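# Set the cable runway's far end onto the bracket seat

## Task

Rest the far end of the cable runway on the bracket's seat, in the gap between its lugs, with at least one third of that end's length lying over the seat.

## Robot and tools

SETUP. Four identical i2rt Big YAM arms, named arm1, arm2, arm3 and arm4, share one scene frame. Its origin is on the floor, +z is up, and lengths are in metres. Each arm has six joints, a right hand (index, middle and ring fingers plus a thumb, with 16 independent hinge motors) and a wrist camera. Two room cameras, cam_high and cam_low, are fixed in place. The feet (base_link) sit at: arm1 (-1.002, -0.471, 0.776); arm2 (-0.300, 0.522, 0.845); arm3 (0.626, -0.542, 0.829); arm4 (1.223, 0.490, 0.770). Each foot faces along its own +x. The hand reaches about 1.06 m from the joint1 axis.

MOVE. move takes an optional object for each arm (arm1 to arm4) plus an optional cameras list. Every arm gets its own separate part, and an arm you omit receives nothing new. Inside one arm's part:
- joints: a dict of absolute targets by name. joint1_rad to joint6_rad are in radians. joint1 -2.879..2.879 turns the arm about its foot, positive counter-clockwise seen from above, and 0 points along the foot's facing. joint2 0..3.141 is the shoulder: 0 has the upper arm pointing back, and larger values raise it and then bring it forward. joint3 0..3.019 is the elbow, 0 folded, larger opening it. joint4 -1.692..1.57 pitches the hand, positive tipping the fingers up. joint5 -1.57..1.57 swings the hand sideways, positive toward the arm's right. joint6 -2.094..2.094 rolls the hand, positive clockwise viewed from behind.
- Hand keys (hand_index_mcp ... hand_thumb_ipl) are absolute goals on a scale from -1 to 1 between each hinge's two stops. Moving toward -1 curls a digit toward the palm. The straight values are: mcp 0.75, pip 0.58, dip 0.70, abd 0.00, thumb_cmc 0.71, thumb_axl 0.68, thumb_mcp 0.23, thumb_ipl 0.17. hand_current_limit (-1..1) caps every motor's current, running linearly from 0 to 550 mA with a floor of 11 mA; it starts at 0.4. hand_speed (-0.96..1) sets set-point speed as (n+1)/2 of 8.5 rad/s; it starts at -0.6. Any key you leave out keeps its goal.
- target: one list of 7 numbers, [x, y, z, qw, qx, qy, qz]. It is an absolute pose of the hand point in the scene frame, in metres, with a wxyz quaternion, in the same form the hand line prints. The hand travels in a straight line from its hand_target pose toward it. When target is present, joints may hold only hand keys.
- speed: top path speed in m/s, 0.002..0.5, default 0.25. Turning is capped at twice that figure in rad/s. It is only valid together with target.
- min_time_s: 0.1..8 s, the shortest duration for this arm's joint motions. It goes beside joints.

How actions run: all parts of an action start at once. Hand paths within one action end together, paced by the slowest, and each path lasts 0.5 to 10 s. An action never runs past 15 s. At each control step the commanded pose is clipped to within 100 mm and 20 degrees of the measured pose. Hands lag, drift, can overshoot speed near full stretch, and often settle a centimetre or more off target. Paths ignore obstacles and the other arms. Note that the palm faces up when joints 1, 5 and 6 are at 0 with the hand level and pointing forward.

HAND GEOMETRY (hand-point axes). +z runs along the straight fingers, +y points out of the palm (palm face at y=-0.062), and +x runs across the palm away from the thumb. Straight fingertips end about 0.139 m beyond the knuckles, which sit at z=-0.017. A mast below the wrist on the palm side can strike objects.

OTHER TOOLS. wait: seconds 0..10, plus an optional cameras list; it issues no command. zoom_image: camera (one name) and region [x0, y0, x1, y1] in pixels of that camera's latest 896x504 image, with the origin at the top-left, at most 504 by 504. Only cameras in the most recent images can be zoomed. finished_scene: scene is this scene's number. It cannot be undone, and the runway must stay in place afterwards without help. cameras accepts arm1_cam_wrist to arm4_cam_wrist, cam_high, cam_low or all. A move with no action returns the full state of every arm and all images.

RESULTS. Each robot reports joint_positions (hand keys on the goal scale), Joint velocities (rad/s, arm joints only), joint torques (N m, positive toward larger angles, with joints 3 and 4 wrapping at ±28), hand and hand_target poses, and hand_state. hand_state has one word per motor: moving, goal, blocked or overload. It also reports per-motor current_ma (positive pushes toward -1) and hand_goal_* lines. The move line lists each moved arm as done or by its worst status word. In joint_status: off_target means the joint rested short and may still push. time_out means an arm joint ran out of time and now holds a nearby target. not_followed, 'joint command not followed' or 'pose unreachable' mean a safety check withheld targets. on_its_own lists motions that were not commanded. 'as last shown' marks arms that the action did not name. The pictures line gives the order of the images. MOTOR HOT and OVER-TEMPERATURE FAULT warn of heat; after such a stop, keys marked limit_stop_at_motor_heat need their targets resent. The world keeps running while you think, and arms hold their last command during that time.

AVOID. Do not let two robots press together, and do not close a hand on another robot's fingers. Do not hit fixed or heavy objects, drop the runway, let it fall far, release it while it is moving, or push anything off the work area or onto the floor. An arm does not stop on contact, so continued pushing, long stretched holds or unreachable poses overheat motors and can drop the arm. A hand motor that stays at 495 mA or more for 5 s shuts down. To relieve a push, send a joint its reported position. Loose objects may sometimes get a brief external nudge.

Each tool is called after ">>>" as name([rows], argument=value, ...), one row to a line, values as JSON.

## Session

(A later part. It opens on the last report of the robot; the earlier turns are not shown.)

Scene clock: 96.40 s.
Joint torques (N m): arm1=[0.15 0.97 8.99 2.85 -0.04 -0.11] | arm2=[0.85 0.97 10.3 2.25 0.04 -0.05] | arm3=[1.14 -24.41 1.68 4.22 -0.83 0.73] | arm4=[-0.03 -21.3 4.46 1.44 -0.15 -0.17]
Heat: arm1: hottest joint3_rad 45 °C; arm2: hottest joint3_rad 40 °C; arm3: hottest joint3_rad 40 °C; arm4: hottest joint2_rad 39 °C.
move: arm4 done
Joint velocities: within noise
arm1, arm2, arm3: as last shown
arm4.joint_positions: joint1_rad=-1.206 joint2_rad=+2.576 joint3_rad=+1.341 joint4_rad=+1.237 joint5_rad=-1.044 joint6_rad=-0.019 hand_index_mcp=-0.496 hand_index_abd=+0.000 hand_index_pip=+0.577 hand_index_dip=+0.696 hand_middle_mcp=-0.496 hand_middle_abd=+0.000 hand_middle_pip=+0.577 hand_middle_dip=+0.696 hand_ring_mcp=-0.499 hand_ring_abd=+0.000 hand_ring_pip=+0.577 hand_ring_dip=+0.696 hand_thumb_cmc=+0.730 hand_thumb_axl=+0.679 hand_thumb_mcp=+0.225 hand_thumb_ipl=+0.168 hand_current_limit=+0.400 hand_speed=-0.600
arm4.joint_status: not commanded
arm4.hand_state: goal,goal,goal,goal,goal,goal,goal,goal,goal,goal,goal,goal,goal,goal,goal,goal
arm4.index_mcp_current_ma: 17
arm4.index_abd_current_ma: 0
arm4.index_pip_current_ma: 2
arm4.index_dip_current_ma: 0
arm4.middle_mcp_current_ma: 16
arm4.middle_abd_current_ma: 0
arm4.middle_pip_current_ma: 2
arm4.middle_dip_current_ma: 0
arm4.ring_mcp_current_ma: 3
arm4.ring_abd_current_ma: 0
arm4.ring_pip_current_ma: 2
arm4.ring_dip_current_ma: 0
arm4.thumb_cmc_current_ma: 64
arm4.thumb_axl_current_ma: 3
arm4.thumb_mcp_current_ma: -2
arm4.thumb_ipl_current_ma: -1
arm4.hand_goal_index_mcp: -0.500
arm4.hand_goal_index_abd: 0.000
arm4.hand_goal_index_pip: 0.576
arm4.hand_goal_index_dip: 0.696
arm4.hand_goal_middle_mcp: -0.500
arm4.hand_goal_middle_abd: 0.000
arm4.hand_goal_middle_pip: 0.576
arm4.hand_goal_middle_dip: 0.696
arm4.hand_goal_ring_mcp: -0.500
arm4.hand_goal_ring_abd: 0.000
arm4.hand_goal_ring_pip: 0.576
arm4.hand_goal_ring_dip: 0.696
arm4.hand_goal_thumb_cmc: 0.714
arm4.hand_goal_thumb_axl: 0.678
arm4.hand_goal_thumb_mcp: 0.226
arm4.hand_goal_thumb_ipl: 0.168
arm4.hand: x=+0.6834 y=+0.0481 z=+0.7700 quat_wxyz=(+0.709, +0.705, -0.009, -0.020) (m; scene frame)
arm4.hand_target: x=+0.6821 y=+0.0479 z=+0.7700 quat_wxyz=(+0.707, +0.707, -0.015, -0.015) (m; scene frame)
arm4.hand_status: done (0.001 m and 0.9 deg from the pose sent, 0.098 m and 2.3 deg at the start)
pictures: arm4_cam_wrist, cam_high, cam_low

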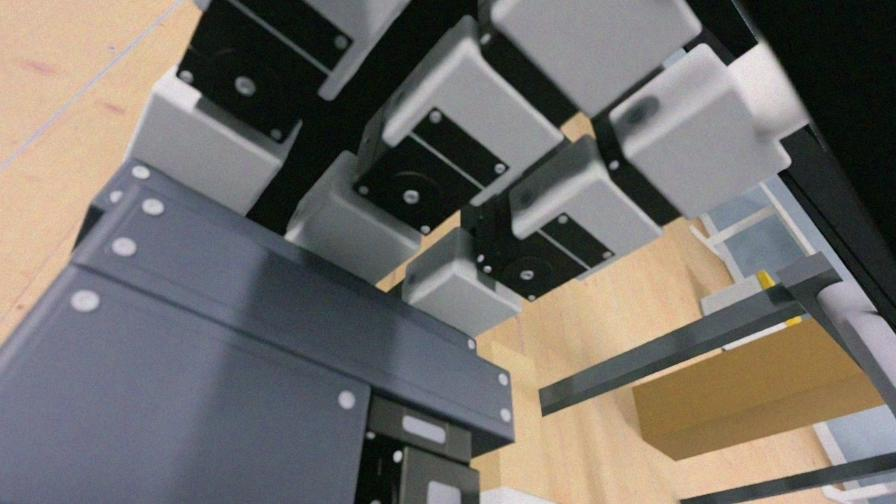

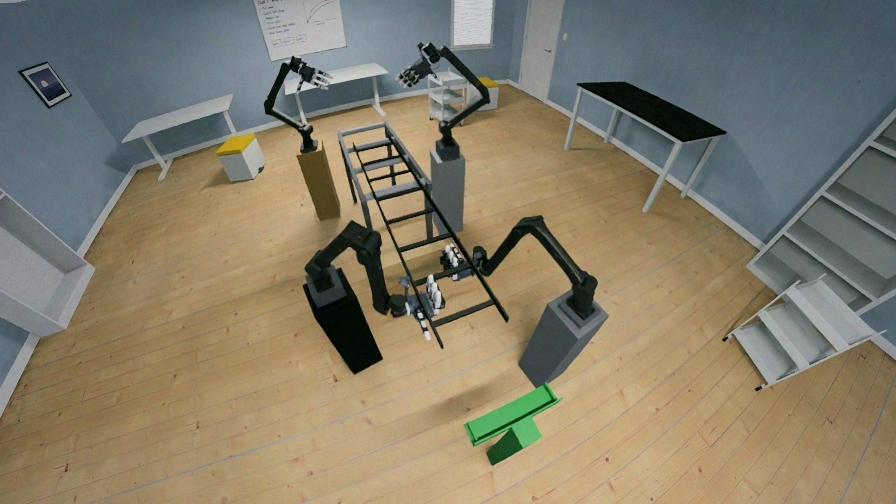

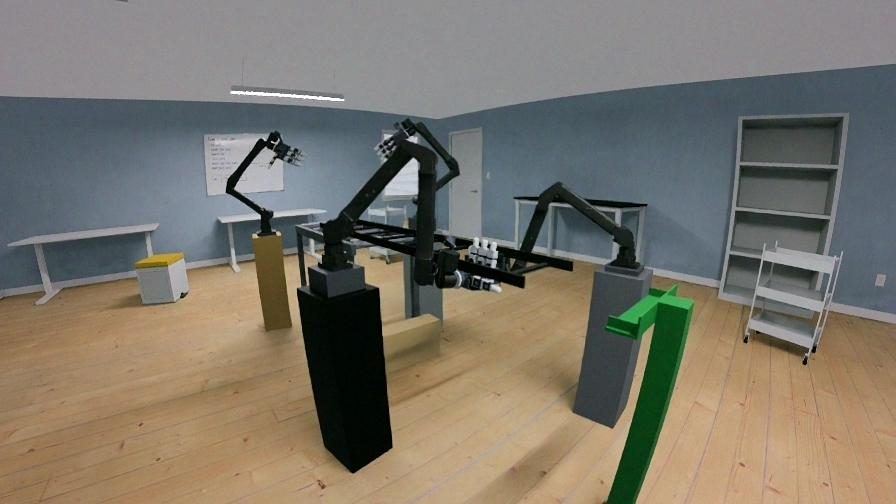

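>>> zoom_image(camera="cam_high", region=[430, 235, 480, 285])

Scaled by 10.080 from the camera's 896x504 image, which has a finer 1280x720 frame.

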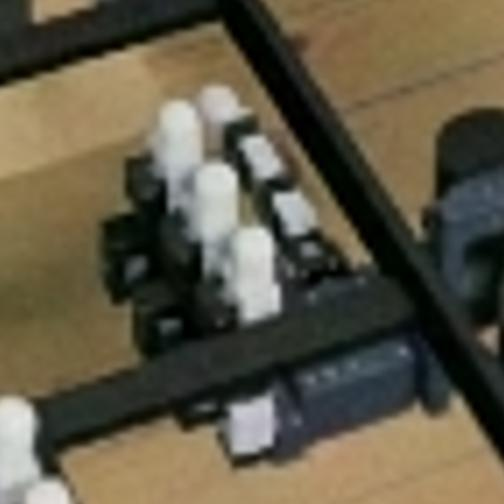

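>>> move(arm4={"target": [0.676, 0.050, 0.93, 0.7070, 0.7070, -0.0148, -0.0148], "speed": 0.12}, cameras=["cam_low", "cam_high"])

>>> zoom_image(camera="cam_high", region=[380, 210, 580, 410])

Scene clock: 105.43 s.
Joint torques (N m): arm1=[0.38 0.91 9.03 2.82 -0.03 -0.1] | arm2=[0.73 0.85 10.22 2.21 0.04 -0.06] | arm3=[0.62 -24.29 1.63 4.26 -0.95 0.74] | arm4=[-0.32 -28.4 6.52 2.44 -0.63 0.06]
Heat: arm1: hottest joint3_rad 45 °C; arm2: hottest joint3_rad 40 °C; arm3: hottest joint2_rad 40 °C; arm4: hottest joint2_rad 39 °C.
move: arm4 off_target
Joint velocities: within noise
arm1, arm2, arm3: as last shown
arm3.joint_positions: joint1_rad=-0.876 joint2_rad=+2.316 joint3_rad=+0.705 joint4_rad=+1.387 joint5_rad=-0.701 joint6_rad=-0.113 hand_index_mcp=-0.496 hand_index_abd=+0.000 hand_index_pip=+0.577 hand_index_dip=+0.696 hand_middle_mcp=-0.496 hand_middle_abd=+0.000 hand_middle_pip=+0.577 hand_middle_dip=+0.696 hand_ring_mcp=-0.496 hand_ring_abd=+0.000 hand_ring_pip=+0.577 hand_ring_dip=+0.696 hand_thumb_cmc=+0.723 hand_thumb_axl=+0.677 hand_thumb_mcp=+0.226 hand_thumb_ipl=+0.168 hand_current_limit=+0.400 hand_speed=-0.600
arm3.hand: x=+0.9286 y=-0.0803 z=+0.8471 quat_wxyz=(+0.003, +0.035, +0.763, +0.646) (m; scene frame)
arm4.joint_positions: joint1_rad=-1.207 joint2_rad=+2.305 joint3_rad=+1.185 joint4_rad=+0.986 joint5_rad=-1.041 joint6_rad=-0.050 hand_index_mcp=-0.496 hand_index_abd=+0.000 hand_index_pip=+0.577 hand_index_dip=+0.696 hand_middle_mcp=-0.496 hand_middle_abd=+0.000 hand_middle_pip=+0.577 hand_middle_dip=+0.696 hand_ring_mcp=-0.499 hand_ring_abd=+0.000 hand_ring_pip=+0.577 hand_ring_dip=+0.696 hand_thumb_cmc=+0.733 hand_thumb_axl=+0.680 hand_thumb_mcp=+0.225 hand_thumb_ipl=+0.168 hand_current_limit=+0.400 hand_speed=-0.600
arm4.joint_status: not commanded
arm4.hand_state: goal,goal,goal,goal,goal,goal,goal,goal,goal,goal,goal,goal,goal,goal,goal,goal
arm4.index_mcp_current_ma: 16
arm4.index_abd_current_ma: 0
arm4.index_pip_current_ma: 2
arm4.index_dip_current_ma: 0
arm4.middle_mcp_current_ma: 15
arm4.middle_abd_current_ma: 0
arm4.middle_pip_current_ma: 2
arm4.middle_dip_current_ma: 0
arm4.ring_mcp_current_ma: 3
arm4.ring_abd_current_ma: 0
arm4.ring_pip_current_ma: 2
arm4.ring_dip_current_ma: 0
arm4.thumb_cmc_current_ma: 80
arm4.thumb_axl_current_ma: 8
arm4.thumb_mcp_current_ma: -2
arm4.thumb_ipl_current_ma: -1
arm4.hand_goal_index_mcp: -0.500
arm4.hand_goal_index_abd: 0.000
arm4.hand_goal_index_pip: 0.576
arm4.hand_goal_index_dip: 0.696
arm4.hand_goal_middle_mcp: -0.500
arm4.hand_goal_middle_abd: 0.000
arm4.hand_goal_middle_pip: 0.576
arm4.hand_goal_middle_dip: 0.696
arm4.hand_goal_ring_mcp: -0.500
arm4.hand_goal_ring_abd: 0.000
arm4.hand_goal_ring_pip: 0.576
arm4.hand_goal_ring_dip: 0.696
arm4.hand_goal_thumb_cmc: 0.714
arm4.hand_goal_thumb_axl: 0.678
arm4.hand_goal_thumb_mcp: 0.226
arm4.hand_goal_thumb_ipl: 0.168
arm4.hand: x=+0.6862 y=+0.0493 z=+0.8529 quat_wxyz=(+0.685, +0.728, -0.040, +0.011) (m; scene frame)
arm4.hand_target: x=+0.6787 y=+0.0509 z=+0.9277 quat_wxyz=(+0.707, +0.707, -0.014, -0.015) (m; scene frame)
arm4.hand_status: off_target (0.078 m and 5.4 deg from the pose sent, 0.160 m and 0.9 deg at the start)
pictures: cam_high, cam_low

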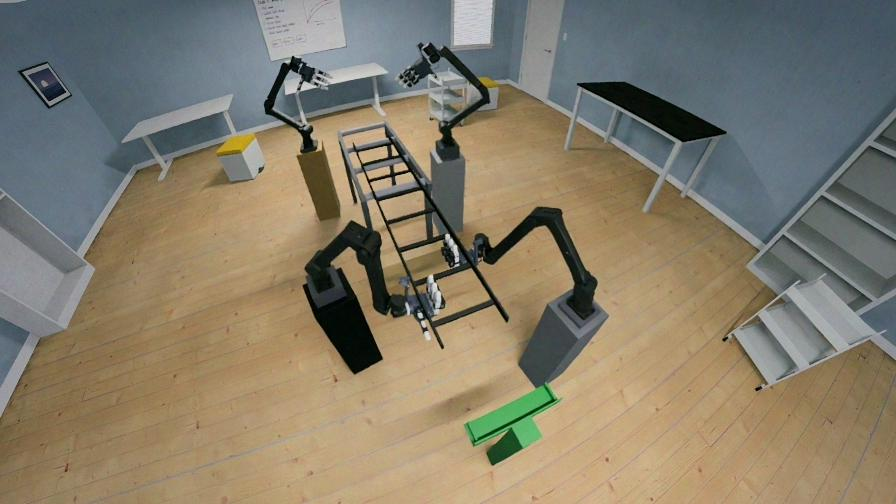

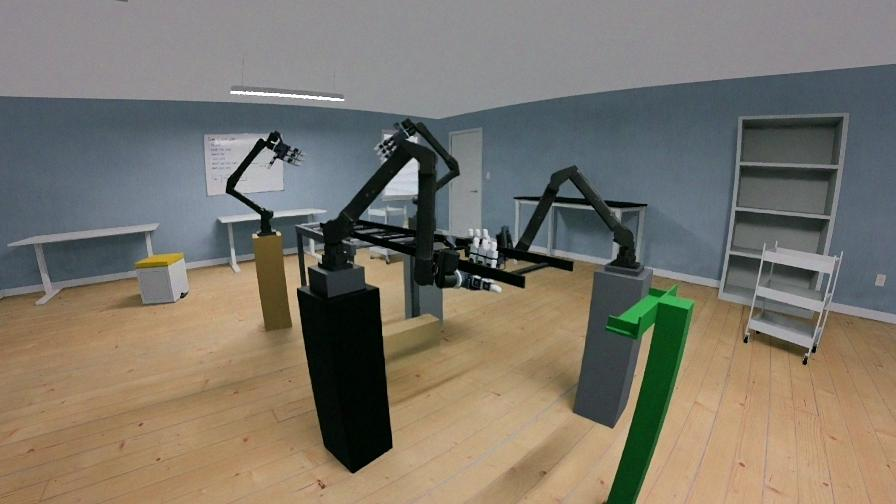

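Scaled by 2.520 from the camera's 896x504 image, which has a finer 1280x720 frame.

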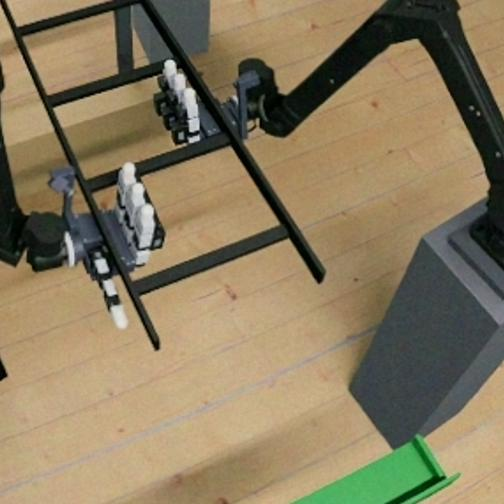

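>>> move(arm4={"target": [0.83, 0.042, 0.94, 0.7070, 0.7070, -0.0148, -0.0148], "speed": 0.09}, arm3={"target": [1.105, -0.076, 0.945, 0.0148, 0.0148, 0.7070, 0.7070], "speed": 0.1})

>>> move(arm4={"target": [0.93, 0.036, 0.975, 0.7070, 0.7070, -0.0148, -0.0148], "speed": 0.07}, arm3={"target": [1.205, -0.078, 0.975, 0.0148, 0.0148, 0.7070, 0.7070], "speed": 0.07}, cameras=["cam_low", "cam_high"])

>>> zoom_image(camera="cam_high", region=[410, 260, 590, 440])

>>> zoom_image(camera="cam_low", region=[560, 240, 700, 350])

Scene clock: 120.00 s.
Joint torques (N m): arm1=[0.26 0.85 9.07 2.82 -0.03 -0.12] | arm2=[0.85 0.85 10.26 2.25 0.04 -0.04] | arm3=[-1.03 -23.18 7.98 3.26 -0.98 0.63] | arm4=[1.14 -25.23 5.65 4.77 -0.73 0.3]
Heat: arm1: hottest joint3_rad 45 °C; arm2: hottest joint3_rad 40 °C; arm3: hottest joint2_rad 43 °C; arm4: hottest joint2_rad 42 °C.
move: arm3 off_target; arm4 off_target
Joint velocities: within noise
arm1, arm2: as last shown
arm3.joint_positions: joint1_rad=-1.099 joint2_rad=+2.331 joint3_rad=+0.975 joint4_rad=+1.126 joint5_rad=-0.941 joint6_rad=-0.113 hand_index_mcp=-0.496 hand_index_abd=+0.000 hand_index_pip=+0.577 hand_index_dip=+0.696 hand_middle_mcp=-0.496 hand_middle_abd=+0.000 hand_middle_pip=+0.577 hand_middle_dip=+0.696 hand_ring_mcp=-0.496 hand_ring_abd=+0.000 hand_ring_pip=+0.577 hand_ring_dip=+0.696 hand_thumb_cmc=+0.723 hand_thumb_axl=+0.677 hand_thumb_mcp=+0.226 hand_thumb_ipl=+0.168 hand_current_limit=+0.400 hand_speed=-0.600
arm3.joint_status: not commanded
arm3.hand_state: goal,goal,goal,goal,goal,goal,goal,goal,goal,goal,goal,goal,goal,goal,goal,goal
arm3.index_mcp_current_ma: 4
arm3.index_abd_current_ma: 0
arm3.index_pip_current_ma: 0
arm3.index_dip_current_ma: 0
arm3.middle_mcp_current_ma: 4
arm3.middle_abd_current_ma: 0
arm3.middle_pip_current_ma: 0
arm3.middle_dip_current_ma: 0
arm3.ring_mcp_current_ma: 4
arm3.ring_abd_current_ma: 0
arm3.ring_pip_current_ma: 0
arm3.ring_dip_current_ma: 0
arm3.thumb_cmc_current_ma: 11
arm3.thumb_axl_current_ma: 0
arm3.thumb_mcp_current_ma: 0
arm3.thumb_ipl_current_ma: 0
arm3.hand_goal_index_mcp: -0.500
arm3.hand_goal_index_abd: 0.000
arm3.hand_goal_index_pip: 0.576
arm3.hand_goal_index_dip: 0.696
arm3.hand_goal_middle_mcp: -0.500
arm3.hand_goal_middle_abd: 0.000
arm3.hand_goal_middle_pip: 0.576
arm3.hand_goal_middle_dip: 0.696
arm3.hand_goal_ring_mcp: -0.500
arm3.hand_goal_ring_abd: 0.000
arm3.hand_goal_ring_pip: 0.576
arm3.hand_goal_ring_dip: 0.696
arm3.hand_goal_thumb_cmc: 0.714
arm3.hand_goal_thumb_axl: 0.678
arm3.hand_goal_thumb_mcp: 0.226
arm3.hand_goal_thumb_ipl: 0.168
arm3.hand: x=+1.0670 y=-0.0928 z=+0.8551 quat_wxyz=(-0.016, +0.043, +0.750, +0.659) (m; scene frame)
arm3.hand_target: x=+1.0967 y=-0.0818 z=+0.9447 quat_wxyz=(+0.014, +0.011, +0.709, +0.705) (m; scene frame)
arm3.hand_status: off_target (0.099 m and 8.8 deg from the pose sent, 0.202 m and 9.8 deg at the start; pose on its path clipped on 51 of 77 steps)
arm4.joint_positions: joint1_rad=-1.053 joint2_rad=+2.139 joint3_rad=+0.774 joint4_rad=+1.154 joint5_rad=-0.873 joint6_rad=-0.079 hand_index_mcp=-0.496 hand_index_abd=+0.000 hand_index_pip=+0.577 hand_index_dip=+0.696 hand_middle_mcp=-0.496 hand_middle_abd=+0.000 hand_middle_pip=+0.577 hand_middle_dip=+0.696 hand_ring_mcp=-0.496 hand_ring_abd=+0.000 hand_ring_pip=+0.577 hand_ring_dip=+0.696 hand_thumb_cmc=+0.733 hand_thumb_axl=+0.680 hand_thumb_mcp=+0.225 hand_thumb_ipl=+0.168 hand_current_limit=+0.400 hand_speed=-0.600
arm4.joint_status: not commanded
arm4.hand_state: goal,goal,goal,goal,goal,goal,goal,goal,goal,goal,goal,goal,goal,goal,goal,goal
arm4.index_mcp_current_ma: 16
arm4.index_abd_current_ma: 0
arm4.index_pip_current_ma: 2
arm4.index_dip_current_ma: 0
arm4.middle_mcp_current_ma: 15
arm4.middle_abd_current_ma: 0
arm4.middle_pip_current_ma: 2
arm4.middle_dip_current_ma: 0
arm4.ring_mcp_current_ma: 15
arm4.ring_abd_current_ma: 0
arm4.ring_pip_current_ma: 2
arm4.ring_dip_current_ma: 0
arm4.thumb_cmc_current_ma: 80
arm4.thumb_axl_current_ma: 8
arm4.thumb_mcp_current_ma: -2
arm4.thumb_ipl_current_ma: -1
arm4.hand_goal_index_mcp: -0.500
arm4.hand_goal_index_abd: 0.000
arm4.hand_goal_index_pip: 0.576
arm4.hand_goal_index_dip: 0.696
arm4.hand_goal_middle_mcp: -0.500
arm4.hand_goal_middle_abd: 0.000
arm4.hand_goal_middle_pip: 0.576
arm4.hand_goal_middle_dip: 0.696
arm4.hand_goal_ring_mcp: -0.500
arm4.hand_goal_ring_abd: 0.000
arm4.hand_goal_ring_pip: 0.576
arm4.hand_goal_ring_dip: 0.696
arm4.hand_goal_thumb_cmc: 0.714
arm4.hand_goal_thumb_axl: 0.678
arm4.hand_goal_thumb_mcp: 0.226
arm4.hand_goal_thumb_ipl: 0.168
arm4.hand: x=+0.8356 y=+0.0511 z=+0.8521 quat_wxyz=(+0.659, +0.750, -0.052, +0.014) (m; scene frame)
arm4.hand_target: x=+0.8340 y=+0.0444 z=+0.9359 quat_wxyz=(+0.706, +0.708, -0.012, -0.014) (m; scene frame)
arm4.hand_status: off_target (0.089 m and 9.1 deg from the pose sent, 0.168 m and 5.4 deg at the start)
pictures: none

Scene clock: 122.40 s.
Joint torques (N m): arm1=[0.26 0.91 9.06 2.78 -0.03 -0.11] | arm2=[0.91 0.73 10.22 2.21 0.04 -0.05] | arm3=[-0.91 -23.77 9.98 2.73 -0.96 0.62] | arm4=[1.79 -23.94 4.81 6.19 -1.03 0.52]
Heat: arm1: hottest joint3_rad 45 °C; arm2: hottest joint3_rad 40 °C; arm3: hottest joint2_rad 43 °C; arm4: hottest joint2_rad 42 °C.
move: arm3 off_target; arm4 off_target
Joint velocities: within noise
arm1.joint_positions: joint1_rad=-0.413 joint2_rad=+0.627 joint3_rad=+1.420 joint4_rad=-1.267 joint5_rad=+0.066 joint6_rad=+1.156 hand_index_mcp=+0.755 hand_index_abd=+0.001 hand_index_pip=+0.577 hand_index_dip=+0.696 hand_middle_mcp=+0.755 hand_middle_abd=+0.001 hand_middle_pip=+0.577 hand_middle_dip=+0.696 hand_ring_mcp=+0.755 hand_ring_abd=+0.001 hand_ring_pip=+0.577 hand_ring_dip=+0.696 hand_thumb_cmc=+0.714 hand_thumb_axl=+0.677 hand_thumb_mcp=+0.226 hand_thumb_ipl=+0.168 hand_current_limit=+0.400 hand_speed=-0.600
arm1.joint_status: not commanded
arm1.hand_state: goal,goal,goal,goal,goal,goal,goal,goal,goal,goal,goal,goal,goal,goal,goal,goal
arm1.index_mcp_current_ma: 2
arm1.index_abd_current_ma: 2
arm1.index_pip_current_ma: 3
arm1.index_dip_current_ma: 0
arm1.middle_mcp_current_ma: 2
arm1.middle_abd_current_ma: 2
arm1.middle_pip_current_ma: 3
arm1.middle_dip_current_ma: 0
arm1.ring_mcp_current_ma: 2
arm1.ring_abd_current_ma: 2
arm1.ring_pip_current_ma: 3
arm1.ring_dip_current_ma: 0
arm1.thumb_cmc_current_ma: 2
arm1.thumb_axl_current_ma: -3
arm1.thumb_mcp_current_ma: -1
arm1.thumb_ipl_current_ma: -1
arm1.hand_goal_index_mcp: 0.754
arm1.hand_goal_index_abd: 0.000
arm1.hand_goal_index_pip: 0.576
arm1.hand_goal_index_dip: 0.696
arm1.hand_goal_middle_mcp: 0.754
arm1.hand_goal_middle_abd: 0.000
arm1.hand_goal_middle_pip: 0.576
arm1.hand_goal_middle_dip: 0.696
arm1.hand_goal_ring_mcp: 0.754
arm1.hand_goal_ring_abd: 0.000
arm1.hand_goal_ring_pip: 0.576
arm1.hand_goal_ring_dip: 0.696
arm1.hand_goal_thumb_cmc: 0.714
arm1.hand_goal_thumb_axl: 0.678
arm1.hand_goal_thumb_mcp: 0.226
arm1.hand_goal_thumb_ipl: 0.168
arm1.hand: x=-0.7940 y=-0.3171 z=+1.3596 quat_wxyz=(-0.136, +0.648, +0.551, +0.508) (m; scene frame)
arm1.hand_target: x=-0.7958 y=-0.3204 z=+1.3733 quat_wxyz=(-0.141, +0.641, +0.545, +0.521) (m; scene frame)
arm1.hand_status: not commanded
arm2.joint_positions: joint1_rad=-0.120 joint2_rad=+0.621 joint3_rad=+1.410 joint4_rad=-1.399 joint5_rad=+0.117 joint6_rad=+1.173 hand_index_mcp=+0.754 hand_index_abd=+0.000 hand_index_pip=+0.577 hand_index_dip=+0.696 hand_middle_mcp=+0.754 hand_middle_abd=+0.000 hand_middle_pip=+0.577 hand_middle_dip=+0.696 hand_ring_mcp=+0.754 hand_ring_abd=+0.000 hand_ring_pip=+0.577 hand_ring_dip=+0.696 hand_thumb_cmc=+0.714 hand_thumb_axl=+0.677 hand_thumb_mcp=+0.226 hand_thumb_ipl=+0.168 hand_current_limit=+0.400 hand_speed=-0.600
arm2.joint_status: not commanded
arm2.hand_state: goal,goal,goal,goal,goal,goal,goal,goal,goal,goal,goal,goal,goal,goal,goal,goal
arm2.index_mcp_current_ma: 0
arm2.index_abd_current_ma: 0
arm2.index_pip_current_ma: 1
arm2.index_dip_current_ma: 0
arm2.middle_mcp_current_ma: 0
arm2.middle_abd_current_ma: 0
arm2.middle_pip_current_ma: 1
arm2.middle_dip_current_ma: 0
arm2.ring_mcp_current_ma: 0
arm2.ring_abd_current_ma: 0
arm2.ring_pip_current_ma: 1
arm2.ring_dip_current_ma: 0
arm2.thumb_cmc_current_ma: 0
arm2.thumb_axl_current_ma: -1
arm2.thumb_mcp_current_ma: 0
arm2.thumb_ipl_current_ma: 0
arm2.hand_goal_index_mcp: 0.754
arm2.hand_goal_index_abd: 0.000
arm2.hand_goal_index_pip: 0.576
arm2.hand_goal_index_dip: 0.696
arm2.hand_goal_middle_mcp: 0.754
arm2.hand_goal_middle_abd: 0.000
arm2.hand_goal_middle_pip: 0.576
arm2.hand_goal_middle_dip: 0.696
arm2.hand_goal_ring_mcp: 0.754
arm2.hand_goal_ring_abd: 0.000
arm2.hand_goal_ring_pip: 0.576
arm2.hand_goal_ring_dip: 0.696
arm2.hand_goal_thumb_cmc: 0.714
arm2.hand_goal_thumb_axl: 0.678
arm2.hand_goal_thumb_mcp: 0.226
arm2.hand_goal_thumb_ipl: 0.168
arm2.hand: x=-0.4618 y=+0.3380 z=+1.3976 quat_wxyz=(+0.438, +0.649, -0.600, +0.161) (m; scene frame)
arm2.hand_target: x=-0.4611 y=+0.3407 z=+1.4065 quat_wxyz=(+0.446, +0.645, -0.598, +0.165) (m; scene frame)
arm2.hand_status: not commanded
arm3.joint_positions: joint1_rad=-1.191 joint2_rad=+2.372 joint3_rad=+1.205 joint4_rad=+0.948 joint5_rad=-1.029 joint6_rad=-0.113 hand_index_mcp=-0.496 hand_index_abd=+0.000 hand_index_pip=+0.577 hand_index_dip=+0.696 hand_middle_mcp=-0.496 hand_middle_abd=+0.000 hand_middle_pip=+0.577 hand_middle_dip=+0.696 hand_ring_mcp=-0.496 hand_ring_abd=+0.000 hand_ring_pip=+0.577 hand_ring_dip=+0.696 hand_thumb_cmc=+0.723 hand_thumb_axl=+0.677 hand_thumb_mcp=+0.226 hand_thumb_ipl=+0.168 hand_current_limit=+0.400 hand_speed=-0.600
arm3.joint_status: not commanded
arm3.hand_state: goal,goal,goal,goal,goal,goal,goal,goal,goal,goal,goal,goal,goal,goal,goal,goal
arm3.index_mcp_current_ma: 4
arm3.index_abd_current_ma: 0
arm3.index_pip_current_ma: 0
arm3.index_dip_current_ma: 0
arm3.middle_mcp_current_ma: 4
arm3.middle_abd_current_ma: 0
arm3.middle_pip_current_ma: 0
arm3.middle_dip_current_ma: 0
arm3.ring_mcp_current_ma: 4
arm3.ring_abd_current_ma: 0
arm3.ring_pip_current_ma: 0
arm3.ring_dip_current_ma: 0
arm3.thumb_cmc_current_ma: 11
arm3.thumb_axl_current_ma: 0
arm3.thumb_mcp_current_ma: 0
arm3.thumb_ipl_current_ma: 0
arm3.hand_goal_index_mcp: -0.500
arm3.hand_goal_index_abd: 0.000
arm3.hand_goal_index_pip: 0.576
arm3.hand_goal_index_dip: 0.696
arm3.hand_goal_middle_mcp: -0.500
arm3.hand_goal_middle_abd: 0.000
arm3.hand_goal_middle_pip: 0.576
arm3.hand_goal_middle_dip: 0.696
arm3.hand_goal_ring_mcp: -0.500
arm3.hand_goal_ring_abd: 0.000
arm3.hand_goal_ring_pip: 0.576
arm3.hand_goal_ring_dip: 0.696
arm3.hand_goal_thumb_cmc: 0.714
arm3.hand_goal_thumb_axl: 0.678
arm3.hand_goal_thumb_mcp: 0.226
arm3.hand_goal_thumb_ipl: 0.168
arm3.hand: x=+1.1600 y=-0.0961 z=+0.8686 quat_wxyz=(-0.014, +0.045, +0.743, +0.668) (m; scene frame)
arm3.hand_target: x=+1.1888 y=-0.0866 z=+0.9601 quat_wxyz=(+0.014, +0.012, +0.709, +0.705) (m; scene frame)
arm3.hand_status: off_target (0.117 m and 7.7 deg from the pose sent, 0.183 m and 8.8 deg at the start; pose on its path clipped on 68 of 72 steps)
arm4.joint_positions: joint1_rad=-0.897 joint2_rad=+2.033 joint3_rad=+0.565 joint4_rad=+1.212 joint5_rad=-0.706 joint6_rad=-0.102 hand_index_mcp=-0.496 hand_index_abd=+0.000 hand_index_pip=+0.577 hand_index_dip=+0.696 hand_middle_mcp=-0.496 hand_middle_abd=+0.000 hand_middle_pip=+0.577 hand_middle_dip=+0.696 hand_ring_mcp=-0.496 hand_ring_abd=+0.000 hand_ring_pip=+0.577 hand_ring_dip=+0.696 hand_thumb_cmc=+0.733 hand_thumb_axl=+0.680 hand_thumb_mcp=+0.225 hand_thumb_ipl=+0.168 hand_current_limit=+0.400 hand_speed=-0.600
arm4.joint_status: not commanded
arm4.hand_state: goal,goal,goal,goal,goal,goal,goal,goal,goal,goal,goal,goal,goal,goal,goal,goal
arm4.index_mcp_current_ma: 16
arm4.index_abd_current_ma: 0
arm4.index_pip_current_ma: 2
arm4.index_dip_current_ma: 0
arm4.middle_mcp_current_ma: 15
arm4.middle_abd_current_ma: 0
arm4.middle_pip_current_ma: 2
arm4.middle_dip_current_ma: 0
arm4.ring_mcp_current_ma: 15
arm4.ring_abd_current_ma: 0
arm4.ring_pip_current_ma: 2
arm4.ring_dip_current_ma: 0
arm4.thumb_cmc_current_ma: 80
arm4.thumb_axl_current_ma: 8
arm4.thumb_mcp_current_ma: -2
arm4.thumb_ipl_current_ma: -1
arm4.hand_goal_index_mcp: -0.500
arm4.hand_goal_index_abd: 0.000
arm4.hand_goal_index_pip: 0.576
arm4.hand_goal_index_dip: 0.696
arm4.hand_goal_middle_mcp: -0.500
arm4.hand_goal_middle_abd: 0.000
arm4.hand_goal_middle_pip: 0.576
arm4.hand_goal_middle_dip: 0.696
arm4.hand_goal_ring_mcp: -0.500
arm4.hand_goal_ring_abd: 0.000
arm4.hand_goal_ring_pip: 0.576
arm4.hand_goal_ring_dip: 0.696
arm4.hand_goal_thumb_cmc: 0.714
arm4.hand_goal_thumb_axl: 0.678
arm4.hand_goal_thumb_mcp: 0.226
arm4.hand_goal_thumb_ipl: 0.168
arm4.hand: x=+0.9300 y=+0.0478 z=+0.8591 quat_wxyz=(+0.637, +0.769, -0.048, +0.006) (m; scene frame)
arm4.hand_target: x=+0.9342 y=+0.0413 z=+0.9516 quat_wxyz=(+0.705, +0.709, -0.010, -0.012) (m; scene frame)
arm4.hand_status: off_target (0.117 m and 11.7 deg from the pose sent, 0.156 m and 9.1 deg at the start; pose on its path clipped on 43 of 72 steps)
pictures: cam_high, cam_low

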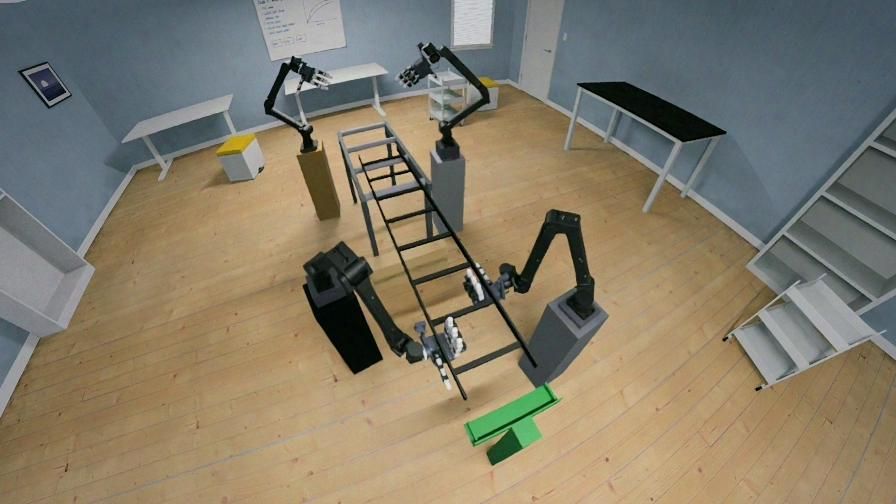

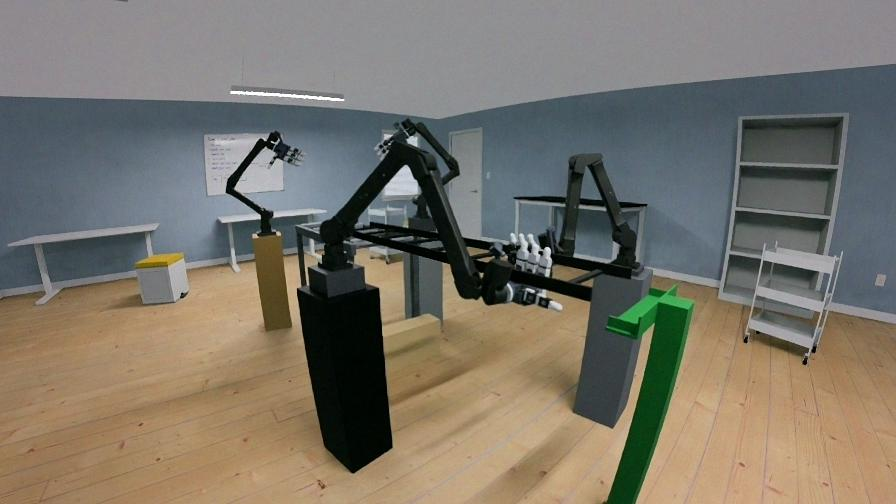

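Scaled by 2.800 from the camera's 896x504 image, which has a finer 1280x720 frame.

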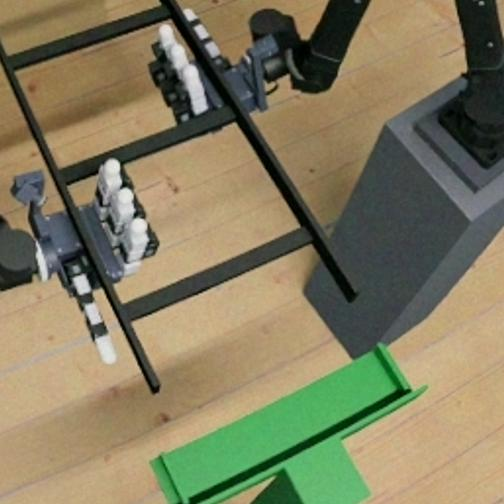

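Scaled by 3.600 from the camera's 896x504 image, which has a finer 1280x720 frame.

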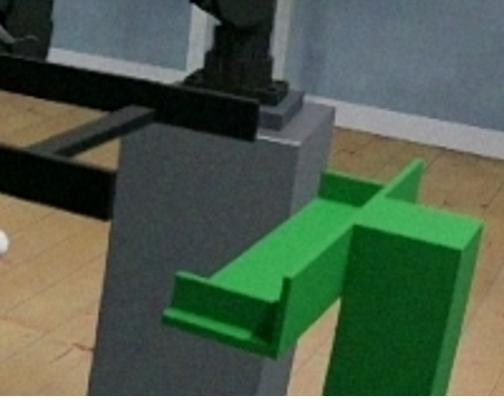

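>>> move(arm4={"target": [0.985, 0.040, 0.985, 0.7070, 0.7070, -0.0148, -0.0148], "speed": 0.06}, arm3={"target": [1.27, -0.075, 0.985, 0.0148, 0.0148, 0.7070, 0.7070], "speed": 0.07}, cameras=["cam_low", "cam_high"])

>>> zoom_image(camera="cam_high", region=[450, 350, 570, 460])

>>> zoom_image(camera="cam_low", region=[570, 250, 690, 350])

Scene clock: 138.30 s.
Joint torques (N m): arm1=[0.32 0.97 9.03 2.8 -0.01 -0.11] | arm2=[0.85 0.79 10.22 2.19 0.03 -0.06] | arm3=[-1.2 -24.82 11.26 2.47 -0.77 0.51] | arm4=[1.38 -22.53 4.16 7.16 -1.13 0.71]
Heat: arm1: hottest joint3_rad 46 °C; arm2: hottest joint3_rad 41 °C; arm3: hottest joint2_rad 44 °C; arm4: hottest joint2_rad 43 °C.
move: arm3 off_target; arm4 off_target
Joint velocities: within noise
arm1, arm2: as last shown
arm3.joint_positions: joint1_rad=-1.227 joint2_rad=+2.444 joint3_rad=+1.392 joint4_rad=+0.847 joint5_rad=-1.071 joint6_rad=-0.101 hand_index_mcp=-0.496 hand_index_abd=+0.000 hand_index_pip=+0.577 hand_index_dip=+0.696 hand_middle_mcp=-0.496 hand_middle_abd=+0.000 hand_middle_pip=+0.577 hand_middle_dip=+0.696 hand_ring_mcp=-0.496 hand_ring_abd=+0.000 hand_ring_pip=+0.577 hand_ring_dip=+0.696 hand_thumb_cmc=+0.723 hand_thumb_axl=+0.677 hand_thumb_mcp=+0.226 hand_thumb_ipl=+0.168 hand_current_limit=+0.400 hand_speed=-0.600
arm3.joint_status: not commanded
arm3.hand_state: goal,goal,goal,goal,goal,goal,goal,goal,goal,goal,goal,goal,goal,goal,goal,goal
arm3.index_mcp_current_ma: 4
arm3.index_abd_current_ma: 0
arm3.index_pip_current_ma: 0
arm3.index_dip_current_ma: 0
arm3.middle_mcp_current_ma: 4
arm3.middle_abd_current_ma: 0
arm3.middle_pip_current_ma: 0
arm3.middle_dip_current_ma: 0
arm3.ring_mcp_current_ma: 4
arm3.ring_abd_current_ma: 0
arm3.ring_pip_current_ma: 0
arm3.ring_dip_current_ma: 0
arm3.thumb_cmc_current_ma: 11
arm3.thumb_axl_current_ma: 0
arm3.thumb_mcp_current_ma: 0
arm3.thumb_ipl_current_ma: 0
arm3.hand_goal_index_mcp: -0.500
arm3.hand_goal_index_abd: 0.000
arm3.hand_goal_index_pip: 0.576
arm3.hand_goal_index_dip: 0.696
arm3.hand_goal_middle_mcp: -0.500
arm3.hand_goal_middle_abd: 0.000
arm3.hand_goal_middle_pip: 0.576
arm3.hand_goal_middle_dip: 0.696
arm3.hand_goal_ring_mcp: -0.500
arm3.hand_goal_ring_abd: 0.000
arm3.hand_goal_ring_pip: 0.576
arm3.hand_goal_ring_dip: 0.696
arm3.hand_goal_thumb_cmc: 0.714
arm3.hand_goal_thumb_axl: 0.678
arm3.hand_goal_thumb_mcp: 0.226
arm3.hand_goal_thumb_ipl: 0.168
arm3.hand: x=+1.2172 y=-0.0913 z=+0.8672 quat_wxyz=(-0.018, +0.045, +0.738, +0.673) (m; scene frame)
arm3.hand_target: x=+1.2474 y=-0.0849 z=+0.9587 quat_wxyz=(+0.015, +0.013, +0.709, +0.705) (m; scene frame)
arm3.hand_status: off_target (0.130 m and 7.3 deg from the pose sent, 0.162 m and 7.7 deg at the start; pose on its path clipped on 58 of 61 steps)
arm4.joint_positions: joint1_rad=-0.789 joint2_rad=+2.009 joint3_rad=+0.456 joint4_rad=+1.277 joint5_rad=-0.601 joint6_rad=-0.123 hand_index_mcp=-0.496 hand_index_abd=+0.000 hand_index_pip=+0.577 hand_index_dip=+0.696 hand_middle_mcp=-0.496 hand_middle_abd=+0.000 hand_middle_pip=+0.577 hand_middle_dip=+0.696 hand_ring_mcp=-0.496 hand_ring_abd=+0.000 hand_ring_pip=+0.577 hand_ring_dip=+0.696 hand_thumb_cmc=+0.733 hand_thumb_axl=+0.680 hand_thumb_mcp=+0.225 hand_thumb_ipl=+0.168 hand_current_limit=+0.400 hand_speed=-0.600
arm4.joint_status: not commanded
arm4.hand_state: goal,goal,goal,goal,goal,goal,goal,goal,goal,goal,goal,goal,goal,goal,goal,goal
arm4.index_mcp_current_ma: 16
arm4.index_abd_current_ma: 0
arm4.index_pip_current_ma: 2
arm4.index_dip_current_ma: 0
arm4.middle_mcp_current_ma: 15
arm4.middle_abd_current_ma: 0
arm4.middle_pip_current_ma: 2
arm4.middle_dip_current_ma: 0
arm4.ring_mcp_current_ma: 15
arm4.ring_abd_current_ma: 0
arm4.ring_pip_current_ma: 2
arm4.ring_dip_current_ma: 0
arm4.thumb_cmc_current_ma: 80
arm4.thumb_axl_current_ma: 8
arm4.thumb_mcp_current_ma: -2
arm4.thumb_ipl_current_ma: -1
arm4.hand_goal_index_mcp: -0.500
arm4.hand_goal_index_abd: 0.000
arm4.hand_goal_index_pip: 0.576
arm4.hand_goal_index_dip: 0.696
arm4.hand_goal_middle_mcp: -0.500
arm4.hand_goal_middle_abd: 0.000
arm4.hand_goal_middle_pip: 0.576
arm4.hand_goal_middle_dip: 0.696
arm4.hand_goal_ring_mcp: -0.500
arm4.hand_goal_ring_abd: 0.000
arm4.hand_goal_ring_pip: 0.576
arm4.hand_goal_ring_dip: 0.696
arm4.hand_goal_thumb_cmc: 0.714
arm4.hand_goal_thumb_axl: 0.678
arm4.hand_goal_thumb_mcp: 0.226
arm4.hand_goal_thumb_ipl: 0.168
arm4.hand: x=+0.9878 y=+0.0516 z=+0.8559 quat_wxyz=(+0.624, +0.781, -0.035, -0.001) (m; scene frame)
arm4.hand_target: x=+0.9900 y=+0.0469 z=+0.9475 quat_wxyz=(+0.704, +0.710, -0.008, -0.011) (m; scene frame)
arm4.hand_status: off_target (0.130 m and 13.0 deg from the pose sent, 0.138 m and 11.7 deg at the start; pose on its path clipped on 53 of 61 steps)
pictures: cam_high, cam_low

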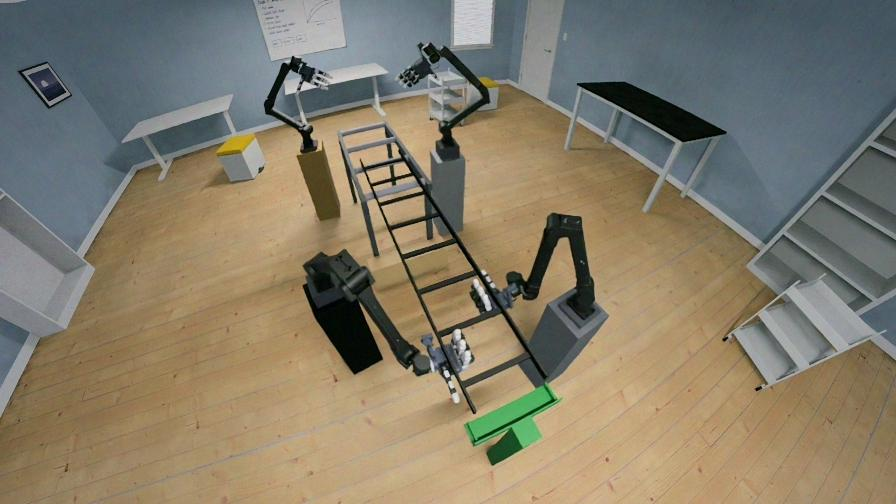

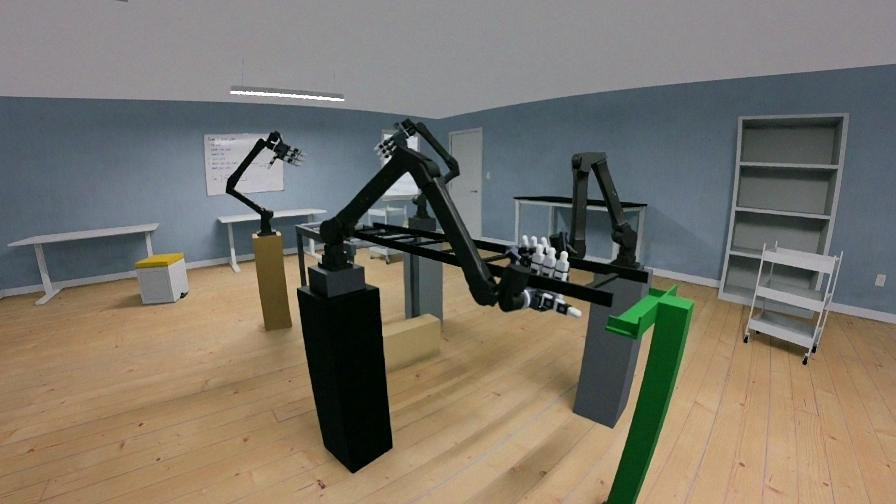

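Scaled by 4.200 from the camera's 896x504 image, which has a finer 1280x720 frame.

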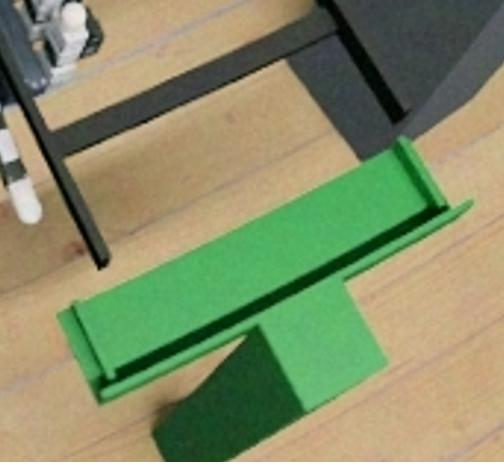

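Scaled by 4.200 from the camera's 896x504 image, which has a finer 1280x720 frame.

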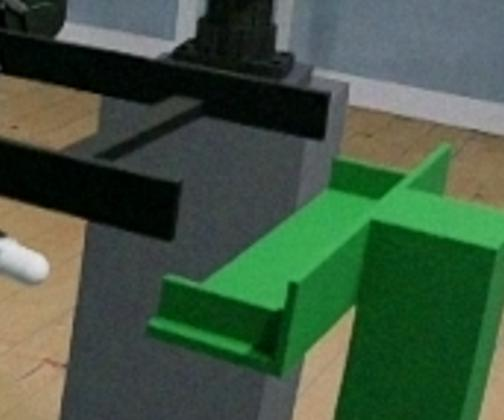

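>>> move(arm4={"target": [1.032, 0.036, 0.99, 0.7070, 0.7070, -0.0148, -0.0148], "speed": 0.06}, arm3={"target": [1.31, -0.078, 0.995, 0.0148, 0.0148, 0.7070, 0.7070], "speed": 0.07}, cameras=["cam_low", "cam_high"])

>>> zoom_image(camera="cam_high", region=[450, 350, 570, 460])

>>> zoom_image(camera="cam_low", region=[570, 250, 690, 350])

Scene clock: 146.60 s.
Joint torques (N m): arm1=[0.44 0.73 9.03 2.77 -0.04 -0.11] | arm2=[0.85 0.97 10.26 2.22 0.05 -0.06] | arm3=[-1.08 -25.88 11.51 2.43 -0.85 0.41] | arm4=[1.9 -21.48 3.67 7.88 -1.16 0.74]
Heat: arm1: hottest joint3_rad 46 °C; arm2: hottest joint3_rad 41 °C; arm3: hottest joint2_rad 43 °C; arm4: hottest joint2_rad 43 °C.
move: arm3 off_target; arm4 off_target
Joint velocities: within noise
arm1, arm2: as last shown
arm3.joint_positions: joint1_rad=-1.257 joint2_rad=+2.498 joint3_rad=+1.516 joint4_rad=+0.781 joint5_rad=-1.096 joint6_rad=-0.095 hand_index_mcp=-0.496 hand_index_abd=+0.000 hand_index_pip=+0.577 hand_index_dip=+0.696 hand_middle_mcp=-0.496 hand_middle_abd=+0.000 hand_middle_pip=+0.577 hand_middle_dip=+0.696 hand_ring_mcp=-0.496 hand_ring_abd=+0.000 hand_ring_pip=+0.577 hand_ring_dip=+0.696 hand_thumb_cmc=+0.723 hand_thumb_axl=+0.677 hand_thumb_mcp=+0.226 hand_thumb_ipl=+0.168 hand_current_limit=+0.400 hand_speed=-0.600
arm3.joint_status: not commanded
arm3.hand_state: goal,goal,goal,goal,goal,goal,goal,goal,goal,goal,goal,goal,goal,goal,goal,goal
arm3.index_mcp_current_ma: 4
arm3.index_abd_current_ma: 0
arm3.index_pip_current_ma: 0
arm3.index_dip_current_ma: 0
arm3.middle_mcp_current_ma: 4
arm3.middle_abd_current_ma: 0
arm3.middle_pip_current_ma: 0
arm3.middle_dip_current_ma: 0
arm3.ring_mcp_current_ma: 4
arm3.ring_abd_current_ma: 0
arm3.ring_pip_current_ma: 0
arm3.ring_dip_current_ma: 0
arm3.thumb_cmc_current_ma: 11
arm3.thumb_axl_current_ma: 0
arm3.thumb_mcp_current_ma: 0
arm3.thumb_ipl_current_ma: 0
arm3.hand_goal_index_mcp: -0.500
arm3.hand_goal_index_abd: 0.000
arm3.hand_goal_index_pip: 0.576
arm3.hand_goal_index_dip: 0.696
arm3.hand_goal_middle_mcp: -0.500
arm3.hand_goal_middle_abd: 0.000
arm3.hand_goal_middle_pip: 0.576
arm3.hand_goal_middle_dip: 0.696
arm3.hand_goal_ring_mcp: -0.500
arm3.hand_goal_ring_abd: 0.000
arm3.hand_goal_ring_pip: 0.576
arm3.hand_goal_ring_dip: 0.696
arm3.hand_goal_thumb_cmc: 0.714
arm3.hand_goal_thumb_axl: 0.678
arm3.hand_goal_thumb_mcp: 0.226
arm3.hand_goal_thumb_ipl: 0.168
arm3.hand: x=+1.2562 y=-0.0953 z=+0.8640 quat_wxyz=(-0.017, +0.049, +0.735, +0.676) (m; scene frame)
arm3.hand_target: x=+1.2836 y=-0.0889 z=+0.9566 quat_wxyz=(+0.015, +0.013, +0.709, +0.705) (m; scene frame)
arm3.hand_status: off_target (0.143 m and 7.3 deg from the pose sent, 0.159 m and 7.3 deg at the start; pose on its path clipped on 53 of 55 steps)
arm4.joint_positions: joint1_rad=-0.679 joint2_rad=+2.009 joint3_rad=+0.397 joint4_rad=+1.329 joint5_rad=-0.485 joint6_rad=-0.127 hand_index_mcp=-0.496 hand_index_abd=+0.000 hand_index_pip=+0.577 hand_index_dip=+0.696 hand_middle_mcp=-0.496 hand_middle_abd=+0.000 hand_middle_pip=+0.577 hand_middle_dip=+0.696 hand_ring_mcp=-0.496 hand_ring_abd=+0.000 hand_ring_pip=+0.577 hand_ring_dip=+0.696 hand_thumb_cmc=+0.733 hand_thumb_axl=+0.680 hand_thumb_mcp=+0.225 hand_thumb_ipl=+0.168 hand_current_limit=+0.400 hand_speed=-0.600
arm4.joint_status: not commanded
arm4.hand_state: goal,goal,goal,goal,goal,goal,goal,goal,goal,goal,goal,goal,goal,goal,goal,goal
arm4.index_mcp_current_ma: 16
arm4.index_abd_current_ma: 0
arm4.index_pip_current_ma: 2
arm4.index_dip_current_ma: 0
arm4.middle_mcp_current_ma: 15
arm4.middle_abd_current_ma: 0
arm4.middle_pip_current_ma: 2
arm4.middle_dip_current_ma: 0
arm4.ring_mcp_current_ma: 15
arm4.ring_abd_current_ma: 0
arm4.ring_pip_current_ma: 2
arm4.ring_dip_current_ma: 0
arm4.thumb_cmc_current_ma: 80
arm4.thumb_axl_current_ma: 8
arm4.thumb_mcp_current_ma: -2
arm4.thumb_ipl_current_ma: -1
arm4.hand_goal_index_mcp: -0.500
arm4.hand_goal_index_abd: 0.000
arm4.hand_goal_index_pip: 0.576
arm4.hand_goal_index_dip: 0.696
arm4.hand_goal_middle_mcp: -0.500
arm4.hand_goal_middle_abd: 0.000
arm4.hand_goal_middle_pip: 0.576
arm4.hand_goal_middle_dip: 0.696
arm4.hand_goal_ring_mcp: -0.500
arm4.hand_goal_ring_abd: 0.000
arm4.hand_goal_ring_pip: 0.576
arm4.hand_goal_ring_dip: 0.696
arm4.hand_goal_thumb_cmc: 0.714
arm4.hand_goal_thumb_axl: 0.678
arm4.hand_goal_thumb_mcp: 0.226
arm4.hand_goal_thumb_ipl: 0.168
arm4.hand: x=+1.0297 y=+0.0495 z=+0.8522 quat_wxyz=(+0.615, +0.788, -0.027, -0.012) (m; scene frame)
arm4.hand_target: x=+1.0349 y=+0.0447 z=+0.9431 quat_wxyz=(+0.704, +0.710, -0.007, -0.010) (m; scene frame)
arm4.hand_status: off_target (0.138 m and 14.1 deg from the pose sent, 0.142 m and 13.0 deg at the start; pose on its path clipped on 49 of 55 steps)
pictures: cam_high, cam_low

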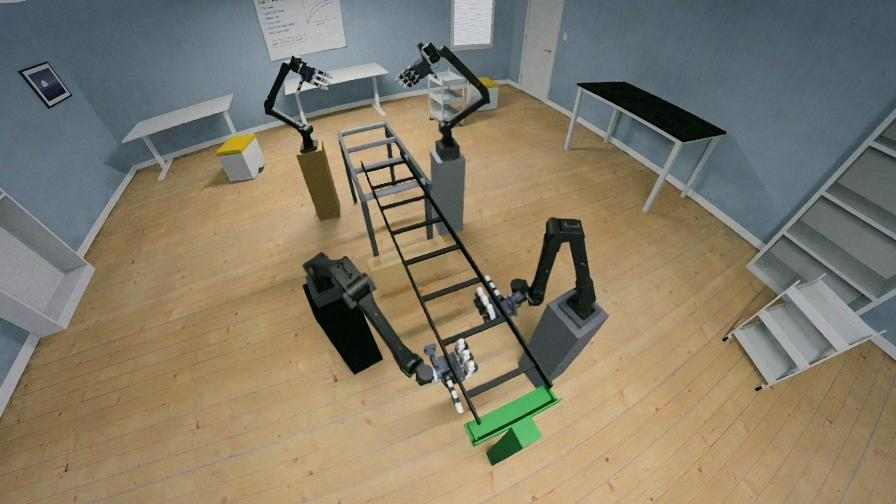

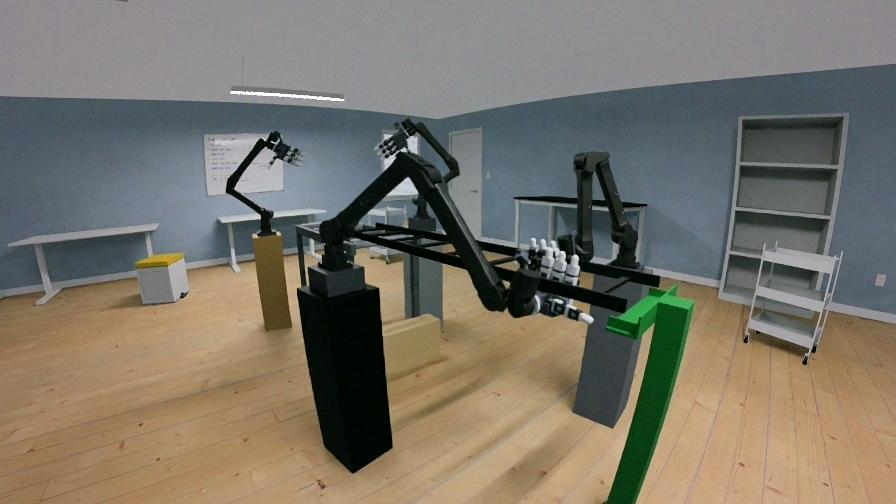

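Scaled by 4.200 from the camera's 896x504 image, which has a finer 1280x720 frame.

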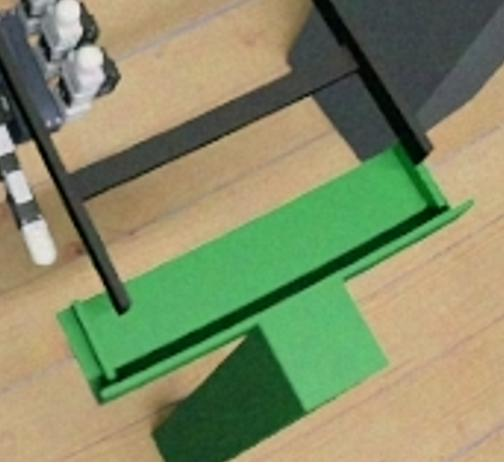

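Scaled by 4.200 from the camera's 896x504 image, which has a finer 1280x720 frame.

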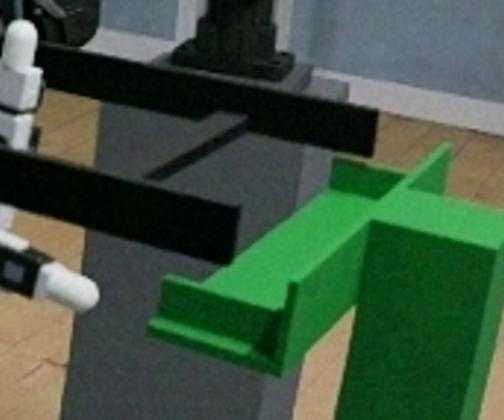

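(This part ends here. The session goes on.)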